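# Press the magnet-marked post's gauge pin fully in

## Task

Find the post on the checking fixture that has a yellow magnet on it. Drive that post's gauge pin fully home and keep it pressed for one second; after that the spring may return it. Do not disturb the other three pins, and do not move the magnet.

## Robot and tools

Robot: two UR20-type arms, left_arm and right_arm, each ending in a Robotiq 2F-85 parallel gripper with a wrist camera (cam_left_wrist, cam_right_wrist, both 896x504). Calibrated bases in the scene frame: left_arm at (+0.060, +0.928, 0) m, right_arm at (-0.064, -0.817, 0) m, each turned slightly about z. The gripper's fingers point along its own +z and open and close along its y. A block sticks out about 10 cm toward the gripper's +x. end_effector_position is the point between the pads when they are closed; closed fingertips reach about 19 mm past it, fully open ones about 6 mm.

Frames: the scene frame has its origin at table height, midway between the nominal bases, +z up, +x out over the table, left_arm on the +y side (arm names do not match image sides). Each arm reports its hand pose, velocities and Hand target in its own base frame. Fixed cameras and the table use the scene frame. All motion offsets are taken along the axes of that arm's current Hand target.

The 18-number row (used by execute_actions and move): one flat list covering both arms, every number in [-1, 1]. Order: left dx, dy, dz, rx, ry, rz, left gripper position, force_limit, speed, then the same nine for the right arm. The six pose numbers are an offset from the Hand target as it stood when the action or move began, not a pose; 1.0 stands for 0.6 m or 180 degrees, and rx, ry, rz form one rotation vector. Every row counts from that same start, not from the row before, and a repeated offset moves the arm again. Sending all six as 0 re-requests the present Hand target. Gripper position: +1 fully open (85 mm), about -0.8 pads touching, -1 closes until blocked. force_limit and speed both start at +1; speed runs roughly 20 mm/s at -1 to 150 mm/s at +1. To leave a gripper unchanged, repeat the last three numbers sent to it, since 0 is itself a command.

execute_actions(actions, cameras): actions is a list of actions; each action is up to 15 rows, one per 1/30 s step, with the last row held to fill 15 steps (0.5 s). Images come back only for an empty actions list or when cameras names them (["all"], [] or names).

move(target, speed, blend, stop_force, zero, blocking, cameras): straight-line paths to one row or up to 15 rows, all offsets counted from the starting Hand targets. speed in m/s, 0.002 to 4.2, default 0.25 (rotation up to twice that in rad/s). blend in metres rounds corners of a list; 0 stops at each point. stop_force in N, 6 to 120, ends an arm's path when its wrist sensor feels that much push against its travel; the arm then backs to just before the peak but still presses somewhat. zero (default true) re-zeros moving arms first. blocking=false returns after about 0.5 s while the move goes on; not allowed with stop_force. Paths do not avoid obstacles and total at most 10 s. The result adds a move: line such as done, off_target, moving, held or fault, plus limits (paced = pose clipped, held = steps withheld).

wait(seconds 0 to 10) lets the scene run with commands held. stop brakes a running move. zoom_image(camera, region [x0, y0, x1, y1] pixels, at most 504x504) enlarges part of the newest image. zero_wrist_force(arm) subtracts the current wrist reading from later ones. read_manual only gives licence text. finished_scene(scene) ends the scene for good, taking the current scene's number.

Results: end_effector_position (m), quat_wxyz, velocities; Hand target (the last commanded pose after clipping, the basis for the next offsets); Joint positions and torques; Wrist force/torque along the gripper's own axes, plus the peak since last shown; Tool commands; gripper object_status (0 moving, 1 blocked opening, 2 blocked closing = gripping, 3 at the requested opening or pads met) and position_measured in counts (3 open, 130 about 40 mm, 230 pads touching). A gripper often rests short of its Hand target; the next command, even all zeros, asks for it again, and any remaining gap can be sent as an offset.

Control details: orientation requests are clipped to 32 degrees from the measured one per step; commands lag about 0.2 s. Joint speed caps apply, so large moves may arrive late.

Cautions: arms are stiff, so a target even slightly beyond a firm contact can trigger a fault. An outside force near 150 N, or a joint torque at its limit (wrist joints 98.4 N m), stops the arm for 10 s. Press the pin slowly, with stop_force or small stepped offsets, and retreat by commanding back past the gripper. Do not let the arms or their fingers touch each other, avoid passing close to an arm's own base, and avoid fast impacts on the fixture. Nothing may fall off the table. Watch for MOTOR HOT; a motor at 85 C locks that arm for 30 s or more, so do not hold long pushes against unreachable poses.

Each tool is called after "Emit:" as name([rows], argument=value, ...), one row to a line, values as JSON.

## Session

Emit:
execute_actions(actions=[])

Scene clock: 0.00 s.
left_arm: end_effector_position=(+0.6452, +0.5338, +0.3687) position_measured=3 object_status=3 end_effector_quat_wxyz=(+0.054, +0.895, -0.431, +0.101) | right_arm: end_effector_position=(+1.0094, -0.4085, +0.1239) position_measured=3 object_status=3 end_effector_quat_wxyz=(+0.497, -0.362, -0.574, -0.541)
Joint positions: left_arm=[0.541 -1.507 2.094 -2.179 -1.799 -1.706] | right_arm=[2.693 -2.576 -1.22 -2.623 2.507 -0.374]
Joint velocities: within noise
Joint torques (N m): no reading
Motor temperatures (°C): left_arm=[24 36 26 39 35 34] | right_arm=[29 36 36 38 34 39]
Wrist force (N): no reading
Wrist torque (N m): no reading
Wrist force, peak (N): no reading
Hand target: left_arm +0.6452, +0.5338, +0.3687; +0.054, +0.895, -0.431, +0.101 | right_arm +1.0094, -0.4085, +0.1239; +0.497, -0.362, -0.574, -0.541
Tool commands: left_gripper/position=+1.0 left_gripper/force_limit=+1.0 left_gripper/speed=+1.0 right_gripper/position=+1.0 right_gripper/force_limit=+1.0 right_gripper/speed=+1.0

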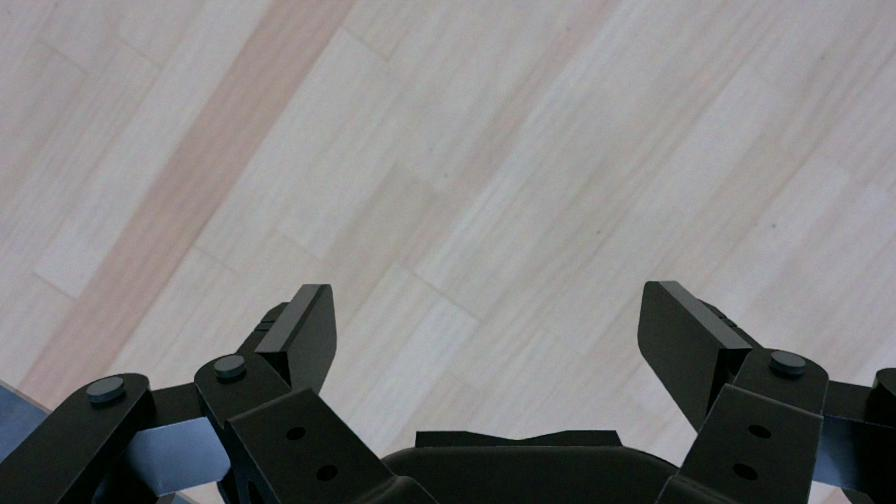

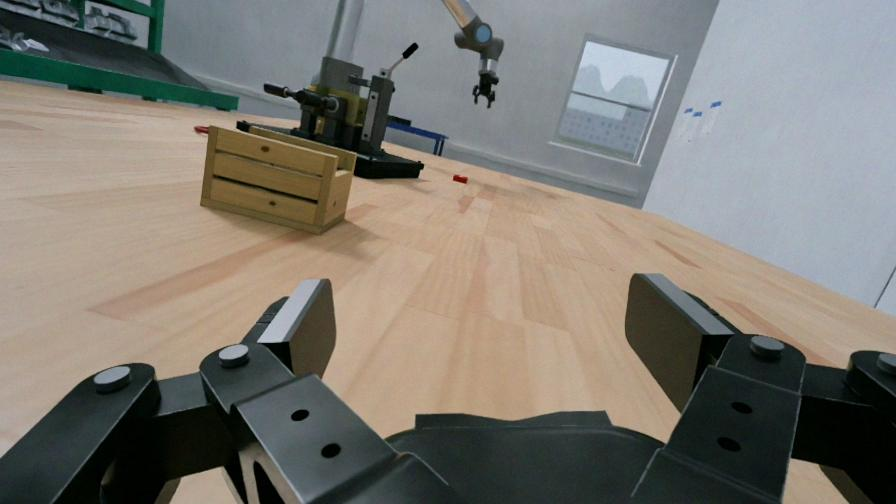

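Emit:
zoom_image(camera="cam_right_wrist", region=[180, 0, 500, 240])

Scaled by 1.575 from the camera's 896x504 image, which has a finer 1280x720 frame.

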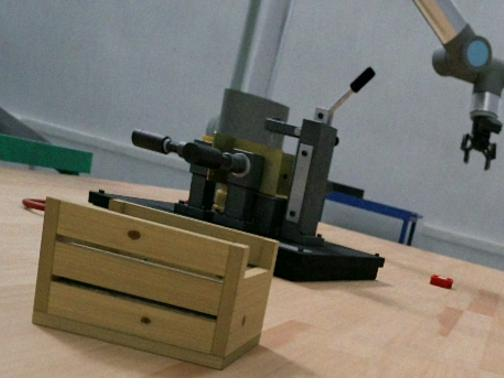

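Emit:
move(target=[0.80,0.834,0.057,-0.103,0.169,0.191,1,1,1,0,0,0,0,0,0,1,1,1], cameras=["cam_left_wrist"])

Scene clock: 4.40 s.
left_arm: end_effector_position=(+0.5506, -0.1492, +0.4489) position_measured=3 object_status=3 end_effector_quat_wxyz=(+0.271, +0.653, -0.653, +0.270) | right_arm: end_effector_position=(+1.0094, -0.4085, +0.1239) position_measured=3 object_status=3 end_effector_quat_wxyz=(+0.497, -0.362, -0.574, -0.541)
Joint positions: left_arm=[-0.209 -1.851 2.448 -2.37 -2.334 -1.861] | right_arm=[2.693 -2.576 -1.22 -2.623 2.507 -0.374]
Joint torques (N m): left_arm=[-26.19 6.88 -70.21 -14.79 -8.68 -4.42] | right_arm=[2.04 247.83 70.97 -3.86 -0.33 -0.54]
Wrist force (N): left_arm=[0.1 -0.2 0.1] | right_arm=[-0.2 0.2 0.5]
Wrist torque (N m): left_arm=[0.12 0.23 0.19] | right_arm=[0.03 0.03 -0.01]
Wrist force, peak (N): left_arm=[2.4 0.2 2.1] | right_arm=[0.1 0.5 0.4]
Hand target: left_arm +0.5506, -0.1492, +0.4489; +0.271, +0.653, -0.653, +0.270 | right_arm +1.0094, -0.4085, +0.1239; +0.497, -0.362, -0.574, -0.541
Off the commanded pose: left_arm 0.000 m, 0 deg | right_arm 0.000 m, 0 deg.
move: done
camera_calibration:
cam_left_wrist: T_world_to_cam=[[-0.999545, 0.0240531, -0.0182194, 0.569129], [0.0295877, 0.899769, -0.435363, 0.332778], [0.00592141, -0.435703, -0.900071, 0.465669], [0, 0, 0, 1]] pos_world=[0.556266, -0.110219, 0.574383]
Images, in order (width x height): cam_left_wrist 896x504.

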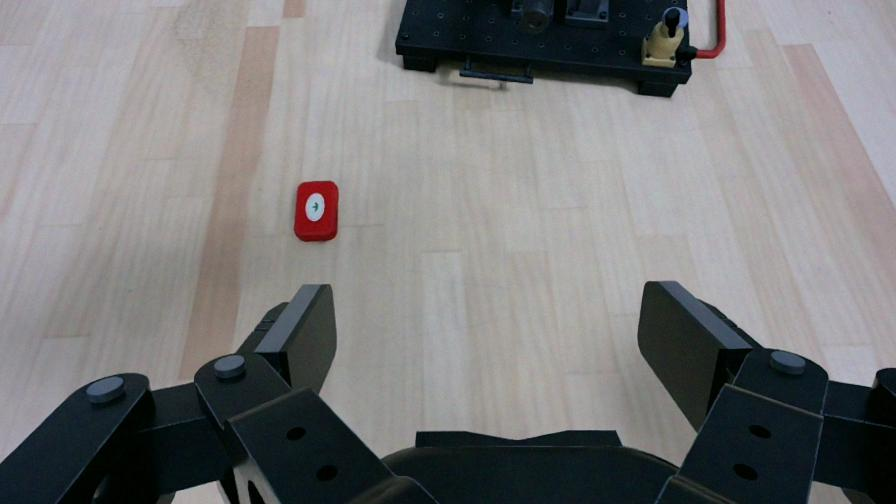

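Emit:
move(target=[0.08,0,-0.08,0,0.15,0,1,1,1,0,0,0,0,0,0,1,1,1], cameras=["cam_left_wrist"])

Emit:
zoom_image(camera="cam_left_wrist", region=[300, 0, 800, 280])

Scene clock: 6.17 s.
left_arm: end_effector_position=(+0.5507, -0.1493, +0.5168) position_measured=3 object_status=3 end_effector_quat_wxyz=(+0.416, +0.572, -0.572, +0.415) | right_arm: end_effector_position=(+1.0094, -0.4085, +0.1239) position_measured=3 object_status=3 end_effector_quat_wxyz=(+0.497, -0.362, -0.574, -0.541)
Joint positions: left_arm=[-0.055 -1.754 2.489 -2.472 -2.822 -1.746] | right_arm=[2.693 -2.576 -1.22 -2.623 2.507 -0.374]
Joint torques (N m): left_arm=[15.26 -9.71 -60.53 -14.43 -10.17 -3.71] | right_arm=[-0.02 245.55 72.55 -4.2 -0.52 -1.31]
Wrist force (N): left_arm=[1.2 0.2 0.2] | right_arm=[-0.2 0.1 0.2]
Wrist torque (N m): left_arm=[0.29 0.22 0.18] | right_arm=[0.02 0.03 0.00]
Wrist force, peak (N): left_arm=[1.5 0.2 0.1] | right_arm=[0.2 0.4 0.4]
Hand target: left_arm +0.5507, -0.1493, +0.5168; +0.416, +0.572, -0.572, +0.415 | right_arm +1.0094, -0.4085, +0.1239; +0.497, -0.362, -0.574, -0.541
Off the commanded pose: left_arm 0.000 m, 0 deg | right_arm 0.000 m, 0 deg.
move: done
camera_calibration:
cam_left_wrist: T_world_to_cam=[[-0.999556, 0.0128404, -0.0268973, 0.573191], [0.0291894, 0.6042, -0.796298, 0.50507], [0.00602653, -0.79673, -0.604306, 0.31989], [0, 0, 0, 1]] pos_world=[0.556266, -0.0576574, 0.610914]
Images, in order (width x height): cam_left_wrist 896x504.

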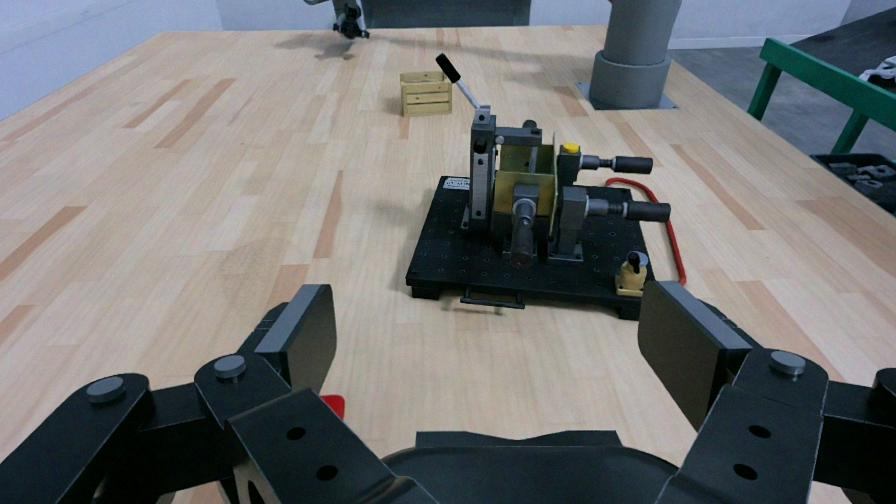

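Scaled by 1.008 from the camera's 896x504 image, which has a finer 1280x720 frame.

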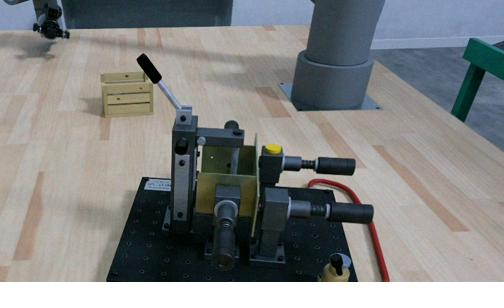

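Emit:
move(target=[0.12,0.583,0.577,0.235,0,-0.085,-1,-1,-1,0,0,0,0,0,0,1,1,1])

Emit:
move(target=[-0.078,0.825,0.028,0.235,0,-0.085,-1,-1,-1,0,0,0,0,0,0,1,1,1], cameras=["cam_left_wrist"])

Emit:
zoom_image(camera="cam_left_wrist", region=[200, 0, 700, 300])

Scene clock: 11.73 s.
left_arm: end_effector_position=(+0.2007, -0.5006, +0.4783) position_measured=230 object_status=3 end_effector_quat_wxyz=(+0.232, +0.753, -0.305, +0.535) | right_arm: end_effector_position=(+1.0094, -0.4085, +0.1239) position_measured=3 object_status=3 end_effector_quat_wxyz=(+0.497, -0.362, -0.574, -0.541)
Joint positions: left_arm=[-2.478 -2.485 2.659 -1.422 -0.343 -5.079] | right_arm=[2.693 -2.576 -1.22 -2.623 2.507 -0.374]
Joint torques (N m): left_arm=[-15.61 98.32 -130.12 -5.11 -0.59 -5.53] | right_arm=[2.5 242.68 71.68 -3.64 -0.09 -0.82]
Wrist force (N): left_arm=[1.0 -0.1 0.7] | right_arm=[0.0 0.2 0.1]
Wrist torque (N m): left_arm=[0.21 0.25 0.20] | right_arm=[0.04 -0.01 0.00]
Wrist force, peak (N): left_arm=[1.0 -2.5 -2.0] | right_arm=[0.3 0.7 0.3]
Hand target: left_arm +0.2006, -0.5006, +0.4783; +0.232, +0.753, -0.305, +0.535 | right_arm +1.0094, -0.4085, +0.1239; +0.497, -0.362, -0.574, -0.541
Off the commanded pose: left_arm 0.000 m, 0 deg | right_arm 0.000 m, 0 deg.
move: done

Scene clock: 14.37 s.
left_arm: end_effector_position=(-0.1497, -0.8516, +0.4402) position_measured=230 object_status=3 end_effector_quat_wxyz=(+0.013, +0.819, +0.009, +0.574) | right_arm: end_effector_position=(+1.0094, -0.4085, +0.1239) position_measured=3 object_status=3 end_effector_quat_wxyz=(+0.497, -0.362, -0.574, -0.541)
Joint positions: left_arm=[-2.283 -1.288 1.821 -1.046 -0.768 -5.932] | right_arm=[2.693 -2.576 -1.22 -2.623 2.507 -0.374]
Joint torques (N m): left_arm=[21.05 -129.86 -112.91 2.18 -3.5 -4.79] | right_arm=[0.46 241.4 72.64 -3.1 -0.69 -0.55]
Wrist force (N): left_arm=[1.4 -0.5 0.6] | right_arm=[0.2 0.7 0.1]
Wrist torque (N m): left_arm=[0.17 0.14 0.17] | right_arm=[0.12 -0.04 0.00]
Wrist force, peak (N): left_arm=[1.4 -3.8 0.7] | right_arm=[0.2 0.7 0.1]
Hand target: left_arm -0.1498, -0.8517, +0.4402; +0.013, +0.819, +0.009, +0.574 | right_arm +1.0094, -0.4085, +0.1239; +0.497, -0.362, -0.574, -0.541
Off the commanded pose: left_arm 0.000 m, 0 deg | right_arm 0.000 m, 0 deg.
move: done
camera_calibration:
cam_left_wrist: T_world_to_cam=[[-0.0144883, -0.999884, 0.00463393, -0.848668], [-0.629958, 0.00552894, -0.776609, 0.271622], [0.776494, -0.014171, -0.629965, 0.511345], [0, 0, 0, 1]] pos_world=[-0.238241, -0.842825, 0.537006]
Images, in order (width x height): cam_left_wrist 896x504.

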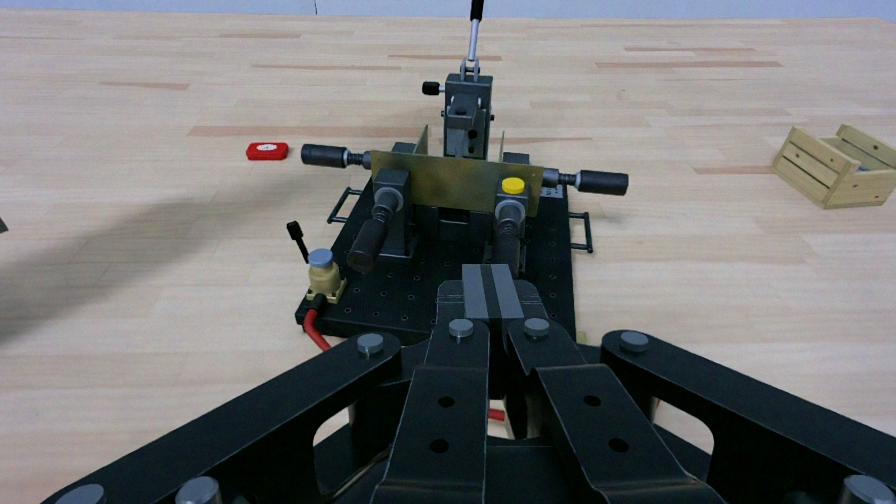

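Scaled by 1.008 from the camera's 896x504 image, which has a finer 1280x720 frame.

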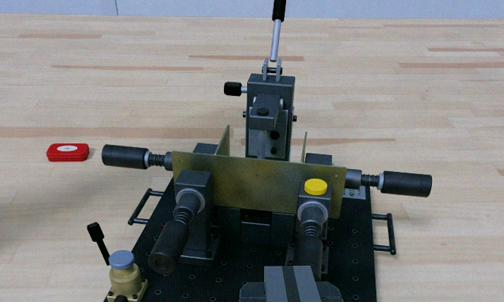

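Emit:
move(target=[0.0,-0.25,0,0,0,0,-1,-1,-1,0,0,0,0,0,0,1,1,1], cameras=["cam_left_wrist"])

Emit:
zoom_image(camera="cam_left_wrist", region=[420, 80, 820, 360])

Scene clock: 16.07 s.
left_arm: end_effector_position=(-0.1496, -0.7019, +0.4354) position_measured=230 object_status=3 end_effector_quat_wxyz=(+0.013, +0.819, +0.009, +0.574) | right_arm: end_effector_position=(+1.0094, -0.4085, +0.1239) position_measured=3 object_status=3 end_effector_quat_wxyz=(+0.497, -0.362, -0.574, -0.541)
Joint positions: left_arm=[-2.401 -1.417 1.991 -1.035 -0.873 -6.008] | right_arm=[2.693 -2.576 -1.22 -2.623 2.507 -0.374]
Joint torques (N m): left_arm=[-17.85 -144.73 -63.1 4.03 -4.39 -3.81] | right_arm=[-1.99 243.35 74.16 -3.7 -0.48 -0.84]
Wrist force (N): left_arm=[1.1 -0.5 0.5] | right_arm=[0.0 0.3 0.5]
Wrist torque (N m): left_arm=[0.07 0.14 0.16] | right_arm=[0.04 0.00 0.00]
Wrist force, peak (N): left_arm=[1.3 -3.6 0.6] | right_arm=[0.5 0.5 0.2]
Hand target: left_arm -0.1496, -0.7017, +0.4354; +0.013, +0.819, +0.009, +0.574 | right_arm +1.0094, -0.4085, +0.1239; +0.497, -0.362, -0.574, -0.541
Off the commanded pose: left_arm 0.000 m, 0 deg | right_arm 0.000 m, 0 deg.
move: done
camera_calibration:
cam_left_wrist: T_world_to_cam=[[-0.0143466, -0.999886, 0.00464573, -0.699036], [-0.62991, 0.00542959, -0.776649, 0.267094], [0.776535, -0.0140687, -0.629917, 0.510417], [0, 0, 0, 1]] pos_world=[-0.23814, -0.693225, 0.532206]
Images, in order (width x height): cam_left_wrist 896x504.

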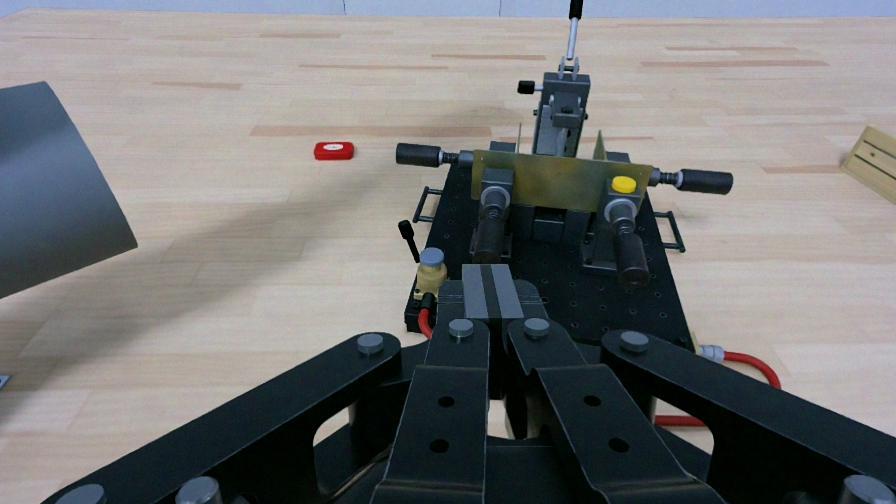

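Scaled by 1.260 from the camera's 896x504 image, which has a finer 1280x720 frame.

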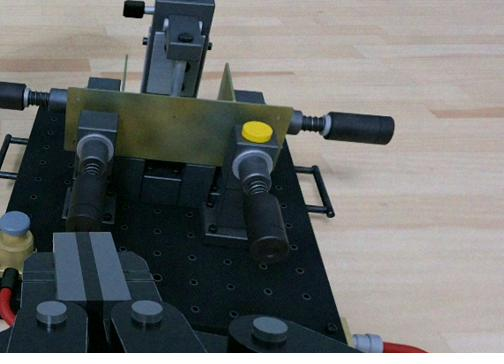

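Emit:
move(target=[-0.168,0.29,0.222,-0.06,0.111,0.022,-1,-1,-1,0,0,0,0,0,0,1,1,1], cameras=["cam_left_wrist"])

Scene clock: 19.33 s.
left_arm: end_effector_position=(-0.0590, -0.8802, +0.3009) position_measured=230 object_status=3 end_effector_quat_wxyz=(+0.068, +0.703, -0.072, +0.704) | right_arm: end_effector_position=(+1.0094, -0.4085, +0.1239) position_measured=3 object_status=3 end_effector_quat_wxyz=(+0.497, -0.362, -0.574, -0.541)
Joint positions: left_arm=[-2.241 -1.095 1.937 -0.837 -0.473 -6.281] | right_arm=[2.693 -2.576 -1.22 -2.623 2.507 -0.374]
Joint torques (N m): left_arm=[15.17 -136.6 -88.91 6.14 4.91 -3.58] | right_arm=[1.92 242.29 72.18 -3.86 -0.75 -0.91]
Wrist force (N): left_arm=[1.5 -0.9 0.9] | right_arm=[0.1 0.3 0.2]
Wrist torque (N m): left_arm=[0.07 0.20 0.20] | right_arm=[0.05 -0.03 -0.01]
Wrist force, peak (N): left_arm=[3.1 -2.3 -1.8] | right_arm=[0.2 0.5 0.7]
Hand target: left_arm -0.0590, -0.8802, +0.3008; +0.069, +0.702, -0.071, +0.705 | right_arm +1.0094, -0.4085, +0.1239; +0.497, -0.362, -0.574, -0.541
Off the commanded pose: left_arm 0.000 m, 0 deg | right_arm 0.000 m, 0 deg.
joint sent to its limit (left arm) — joint 6 (wrist 3), lower limit. The joint targets still meet the commanded pose.
move: done
camera_calibration:
cam_left_wrist: T_world_to_cam=[[-0.199218, -0.979316, -0.0353952, -0.856149], [-0.31276, 0.0977707, -0.944787, 0.371195], [0.928705, -0.177148, -0.325769, 0.126723], [0, 0, 0, 1]] pos_world=[-0.172153, -0.852283, 0.361679]
Images, in order (width x height): cam_left_wrist 896x504.

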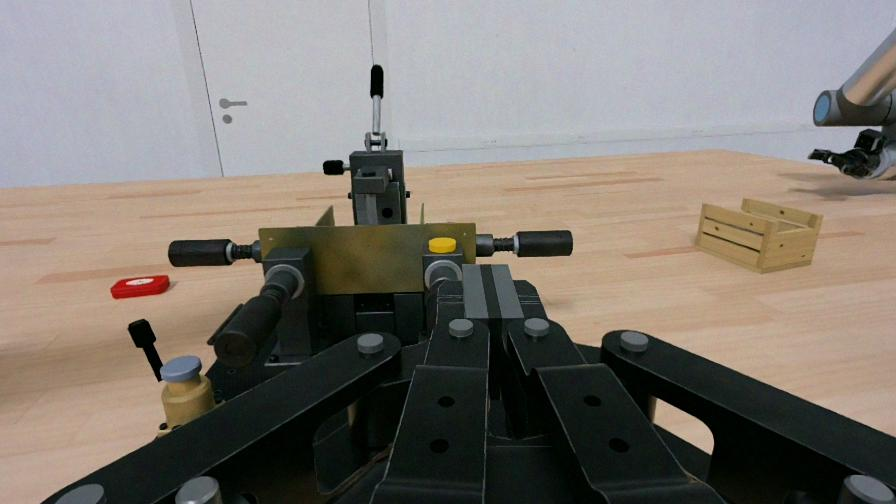

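Emit:
move([
  [-0.207,-0.025,0.05,0,0,0.11,-1,-1,-1,0,0,0,0,0,0,1,1,1],
  [-0.207,-0.025,0.247,0,0,0.11,-1,-1,-1,0,0,0,0,0,0,1,1,1],
], cameras=["cam_left_wrist"])

Emit:
zoom_image(camera="cam_left_wrist", region=[240, 80, 640, 360])

Scene clock: 21.83 s.
left_arm: end_effector_position=(+0.0898, -0.8942, +0.1774) position_measured=230 object_status=3 end_effector_quat_wxyz=(-0.054, +0.679, -0.191, +0.707) | right_arm: end_effector_position=(+1.0094, -0.4085, +0.1239) position_measured=3 object_status=3 end_effector_quat_wxyz=(+0.497, -0.362, -0.574, -0.541)
Joint positions: left_arm=[-2.089 -0.998 2.03 -1.018 -0.32 -5.948] | right_arm=[2.693 -2.576 -1.22 -2.623 2.507 -0.374]
Joint torques (N m): left_arm=[27.97 -183.93 -41.13 6.03 4.52 -3.7] | right_arm=[3.98 246.36 74.98 -3.69 -0.56 -0.42]
Wrist force (N): left_arm=[2.0 -0.3 1.4] | right_arm=[-0.3 -0.1 0.4]
Wrist torque (N m): left_arm=[0.29 0.06 0.24] | right_arm=[-0.03 0.05 0.00]
Wrist force, peak (N): left_arm=[2.1 -0.5 4.7] | right_arm=[0.4 0.6 0.2]
Hand target: left_arm +0.0899, -0.8943, +0.1774; -0.054, +0.679, -0.191, +0.707 | right_arm +1.0094, -0.4085, +0.1239; +0.497, -0.362, -0.574, -0.541
Off the commanded pose: left_arm 0.000 m, 0 deg | right_arm 0.000 m, 0 deg.
move: done
camera_calibration:
cam_left_wrist: T_world_to_cam=[[-0.183738, -0.910462, -0.37054, -0.724989], [-0.248209, 0.407715, -0.878727, 0.562098], [0.951122, -0.0694843, -0.300898, 0.0356142], [0, 0, 0, 1]] pos_world=[-0.0275636, -0.886776, 0.236009]
Images, in order (width x height): cam_left_wrist 896x504.

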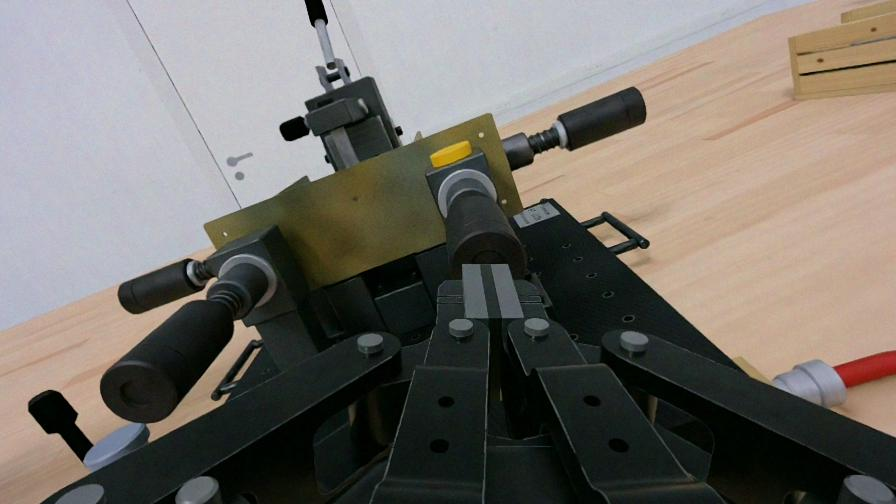

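Scaled by 1.260 from the camera's 896x504 image, which has a finer 1280x720 frame.

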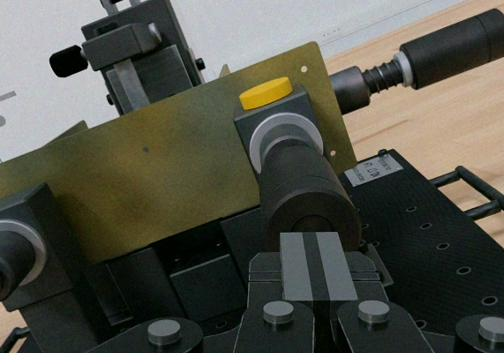

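Emit:
move(target=[0,0.005,0.15,0,0,0,-1,-1,-1,0,0,0,0,0,0,1,1,1], speed=0.02, stop_force=45, cameras=["cam_left_wrist"])

Emit:
zoom_image(camera="cam_left_wrist", region=[240, 80, 640, 360])

Scene clock: 27.07 s.
left_arm: end_effector_position=(+0.1637, -0.9109, +0.1769) position_measured=230 object_status=3 end_effector_quat_wxyz=(-0.054, +0.679, -0.190, +0.707) | right_arm: end_effector_position=(+1.0094, -0.4085, +0.1239) position_measured=3 object_status=3 end_effector_quat_wxyz=(+0.497, -0.362, -0.574, -0.541)
Joint positions: left_arm=[-2.001 -0.997 2.03 -1.013 -0.234 -5.953] | right_arm=[2.693 -2.576 -1.22 -2.623 2.507 -0.374]
Joint torques (N m): left_arm=[8.24 -169.17 -48.17 1.75 1.36 -0.87] | right_arm=[0.18 246.43 74.06 -3.83 -1.12 -1]
Wrist force (N): left_arm=[1.0 2.1 -10.3] | right_arm=[-0.1 0.3 0.4]
Wrist torque (N m): left_arm=[0.68 0.18 0.16] | right_arm=[0.04 0.02 -0.01]
Wrist force, peak (N): left_arm=[5.6 -24.9 -128.2] | right_arm=[0.1 0.3 0.8]
Hand target: left_arm +0.1637, -0.9109, +0.1769; -0.054, +0.679, -0.190, +0.707 (not the last commanded pose) | right_arm +1.0094, -0.4085, +0.1239; +0.497, -0.362, -0.574, -0.541
Tool commands: left_gripper/position=-1.0 left_gripper/force_limit=-1.0 left_gripper/speed=-1.0 right_gripper/position=+1.0 right_gripper/force_limit=+1.0 right_gripper/speed=+1.0
Off the commanded pose: left_arm 0.015 m, 0 deg | right_arm 0.000 m, 0 deg.
FORCE FAULT: contact force on the left arm reached its limit, and that arm stopped. The contact can be on any part of that arm, not only on its tool. That arm's remaining commands of this call were not run. That arm is still stopped at the end of this call. That arm stays stopped for about 9 more seconds. Until then a move that you send moves the other arm only, and its call returns only when the move has ended. Once the stop has ended, the next robot result says so. If the stop ends while you think or write, that arm runs what you send next, counted from a new Hand target: where the arm stands when the stop ends. While its stop runs, that arm takes no new command, but its gripper still runs the gripper command that each later call begins with. Until it ends, the stop uses up actions while you think or wait. An arm that is not stopped still takes commands.
move: fault (left_arm; stop_force had ended the path)
camera_calibration:
cam_left_wrist: T_world_to_cam=[[-0.181986, -0.91085, -0.370451, -0.72742], [-0.249006, 0.407152, -0.878762, 0.586495], [0.95125, -0.0676783, -0.300903, -0.0342522], [0, 0, 0, 1]] pos_world=[0.0462427, -0.903681, 0.23561]
Images, in order (width x height): cam_left_wrist 896x504.

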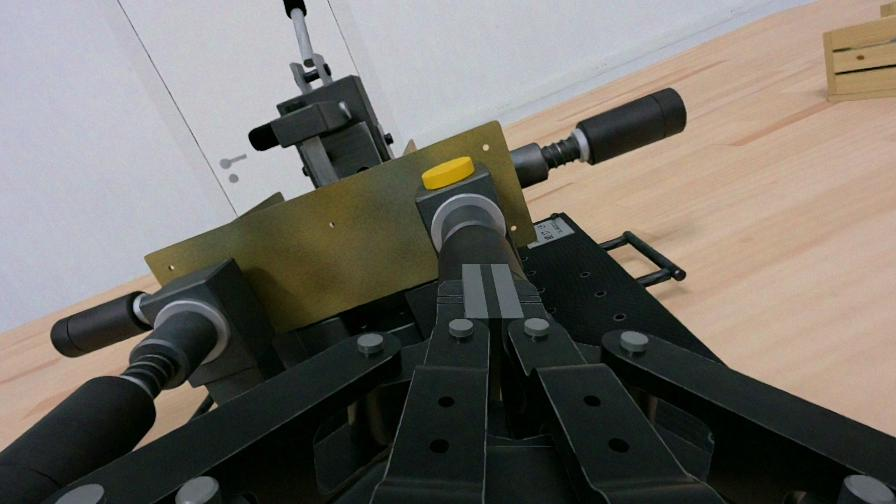

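Scaled by 1.260 from the camera's 896x504 image, which has a finer 1280x720 frame.

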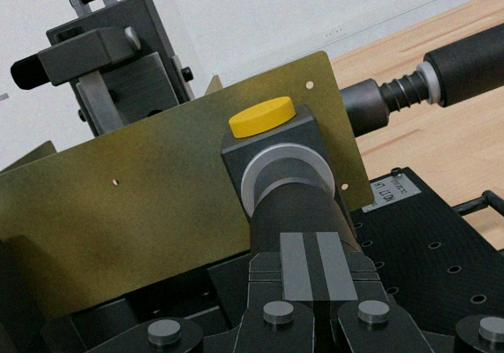

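Emit:
wait(seconds=9.3)

Emit:
move(target=[0,0,0.03,0,0,0,-1,-1,-1,0,0,0,0,0,0,1,1,1], speed=0.004, stop_force=30, cameras=["cam_left_wrist"])

Emit:
zoom_image(camera="cam_left_wrist", region=[240, 80, 640, 360])

Scene clock: 36.67 s.
left_arm: end_effector_position=(+0.1637, -0.9109, +0.1769) position_measured=230 object_status=3 end_effector_quat_wxyz=(-0.054, +0.679, -0.190, +0.707) | right_arm: end_effector_position=(+1.0094, -0.4085, +0.1239) position_measured=3 object_status=3 end_effector_quat_wxyz=(+0.497, -0.362, -0.574, -0.541)
Joint positions: left_arm=[-2.001 -0.997 2.03 -1.013 -0.234 -5.953] | right_arm=[2.693 -2.576 -1.22 -2.623 2.507 -0.374]
Joint torques (N m): left_arm=[4.88 -168.24 -49.23 1.03 1.98 -0.69] | right_arm=[0.24 244.55 68.62 -3.16 -0.84 -1.01]
Wrist force (N): left_arm=[0.9 2.3 -10.3] | right_arm=[0.0 0.2 0.1]
Wrist torque (N m): left_arm=[0.73 0.21 0.17] | right_arm=[0.03 0.00 -0.01]
Wrist force, peak (N): left_arm=[1.1 2.4 -10.8] | right_arm=[0.3 0.4 0.6]
Hand target: left_arm +0.1637, -0.9109, +0.1769; -0.054, +0.679, -0.190, +0.707 (not the last commanded pose) | right_arm +1.0094, -0.4085, +0.1239; +0.497, -0.362, -0.574, -0.541
Tool commands: left_gripper/position=-1.0 left_gripper/force_limit=-1.0 left_gripper/speed=-1.0 right_gripper/position=+1.0 right_gripper/force_limit=+1.0 right_gripper/speed=+1.0
Off the commanded pose: left_arm 0.015 m, 0 deg | right_arm 0.000 m, 0 deg.
FORCE FAULT, CONTINUED: the left arm's stop, for the force fault that an earlier result reported, is over. The rest of the stop counts as 19 of the actions that you can send in this scene. During its stop the left arm's controller moved it back a little. That arm's target is now where it stood when the stop ended, not its last command. That arm accepts commands again.
wait: 9.30 s; at rest from the start

Scene clock: 37.83 s.
left_arm: end_effector_position=(+0.1650, -0.9111, +0.1769) position_measured=230 object_status=3 end_effector_quat_wxyz=(-0.054, +0.679, -0.190, +0.707) | right_arm: end_effector_position=(+1.0094, -0.4085, +0.1239) position_measured=3 object_status=3 end_effector_quat_wxyz=(+0.497, -0.362, -0.574, -0.541)
Joint positions: left_arm=[-1.999 -0.997 2.03 -1.013 -0.233 -5.954] | right_arm=[2.693 -2.576 -1.22 -2.623 2.507 -0.374]
Joint torques (N m): left_arm=[16.3 -165.59 -56.25 1.62 -1.47 -2.96] | right_arm=[3.39 241.69 69.86 -4.19 -1.06 -0.54]
Wrist force (N): left_arm=[3.3 -7.5 -48.8] | right_arm=[0.4 0.4 0.3]
Wrist torque (N m): left_arm=[1.08 0.06 0.22] | right_arm=[0.07 -0.08 0.00]
Wrist force, peak (N): left_arm=[5.7 -8.0 -59.9] | right_arm=[0.1 0.5 -0.5]
Hand target: left_arm +0.1650, -0.9111, +0.1769; -0.054, +0.679, -0.190, +0.707 (not the last commanded pose) | right_arm +1.0094, -0.4085, +0.1239; +0.497, -0.362, -0.574, -0.541
Off the commanded pose: left_arm 0.017 m, 0 deg | right_arm 0.000 m, 0 deg.
move: contact (left_arm)
camera_calibration:
cam_left_wrist: T_world_to_cam=[[-0.181986, -0.91085, -0.370451, -0.727366], [-0.249006, 0.407152, -0.878762, 0.5869], [0.95125, -0.0676783, -0.300903, -0.0355024], [0, 0, 0, 1]] pos_world=[0.0475427, -0.903881, 0.23561]
Images, in order (width x height): cam_left_wrist 896x504.

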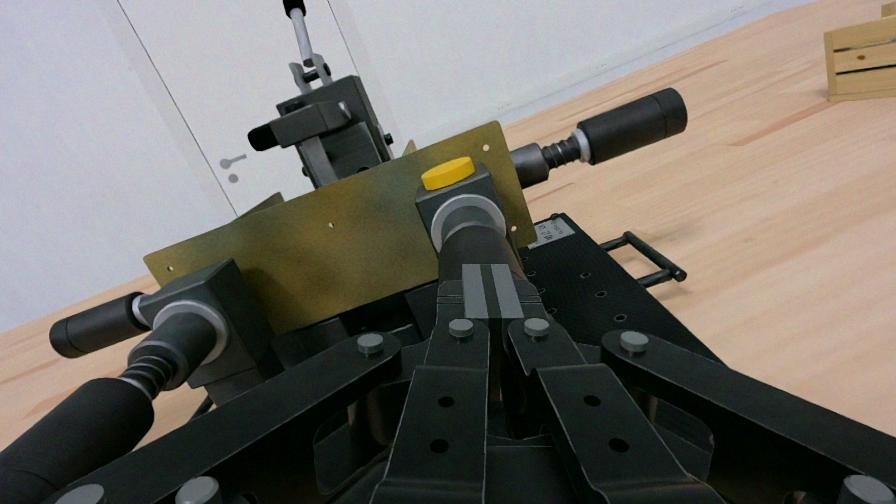

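Scaled by 1.260 from the camera's 896x504 image, which has a finer 1280x720 frame.

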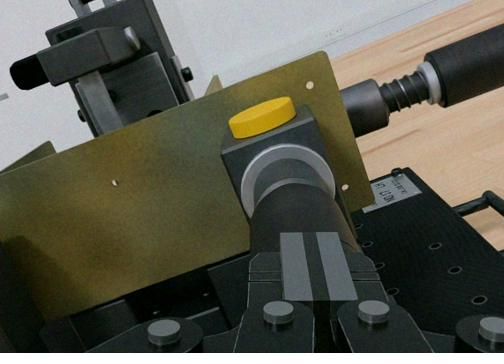

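Firm stop at ~45 N. Hold, then back off.

Emit:
wait(seconds=1.5)

Emit:
move(target=[0,0,-0.12,0,0,0,-1,-1,-1,0,0,0,0,0,0,1,1,1], speed=0.06)

Emit:
finished_scene(scene=1)

Scene clock: 39.50 s.
left_arm: end_effector_position=(+0.1650, -0.9111, +0.1769) position_measured=230 object_status=3 end_effector_quat_wxyz=(-0.054, +0.679, -0.190, +0.707) | right_arm: end_effector_position=(+1.0094, -0.4085, +0.1239) position_measured=3 object_status=3 end_effector_quat_wxyz=(+0.497, -0.362, -0.574, -0.541)
Joint positions: left_arm=[-1.999 -0.997 2.03 -1.013 -0.233 -5.954] | right_arm=[2.693 -2.576 -1.22 -2.623 2.507 -0.374]
Joint torques (N m): left_arm=[19.96 -167.25 -55.06 -1.46 -2.37 -0.37] | right_arm=[-0.42 245.28 73.17 -3.53 -1.26 -0.48]
Wrist force (N): left_arm=[3.4 -5.5 -44.3] | right_arm=[-0.1 0.0 0.1]
Wrist torque (N m): left_arm=[1.07 0.03 0.21] | right_arm=[-0.01 0.01 -0.01]
Wrist force, peak (N): left_arm=[3.4 -7.4 -48.6] | right_arm=[0.3 0.4 0.4]
Hand target: left_arm +0.1650, -0.9111, +0.1769; -0.054, +0.679, -0.190, +0.707 (not the last commanded pose) | right_arm +1.0094, -0.4085, +0.1239; +0.497, -0.362, -0.574, -0.541
Tool commands: left_gripper/position=-1.0 left_gripper/force_limit=-1.0 left_gripper/speed=-1.0 right_gripper/position=+1.0 right_gripper/force_limit=+1.0 right_gripper/speed=+1.0
Off the commanded pose: left_arm 0.017 m, 0 deg | right_arm 0.000 m, 0 deg.
wait: 1.50 s; at rest from the start

Scene clock: 41.07 s.
left_arm: end_effector_position=(+0.0945, -0.8972, +0.1766) position_measured=230 object_status=3 end_effector_quat_wxyz=(-0.054, +0.679, -0.190, +0.707) | right_arm: end_effector_position=(+1.0094, -0.4085, +0.1239) position_measured=3 object_status=3 end_effector_quat_wxyz=(+0.497, -0.362, -0.574, -0.541)
Joint positions: left_arm=[-2.082 -0.996 2.027 -1.017 -0.315 -5.948] | right_arm=[2.693 -2.576 -1.22 -2.623 2.507 -0.374]
Joint torques (N m): left_arm=[-20.09 -144.75 -72.31 -0.81 -5.93 2.51] | right_arm=[1.67 243.78 72.54 -3.73 -1.26 -0.75]
Wrist force (N): left_arm=[0.8 1.3 1.2] | right_arm=[0.0 0.3 0.3]
Wrist torque (N m): left_arm=[0.57 0.28 -0.10] | right_arm=[0.06 0.01 0.00]
Wrist force, peak (N): left_arm=[3.2 -5.4 -43.3] | right_arm=[0.1 0.3 0.5]
Hand target: left_arm +0.0943, -0.8971, +0.1766; -0.054, +0.679, -0.190, +0.707 | right_arm +1.0094, -0.4085, +0.1239; +0.497, -0.362, -0.574, -0.541
Off the commanded pose: left_arm 0.000 m, 0 deg | right_arm 0.000 m, 0 deg.
move: done

The scene is finished: the task was done.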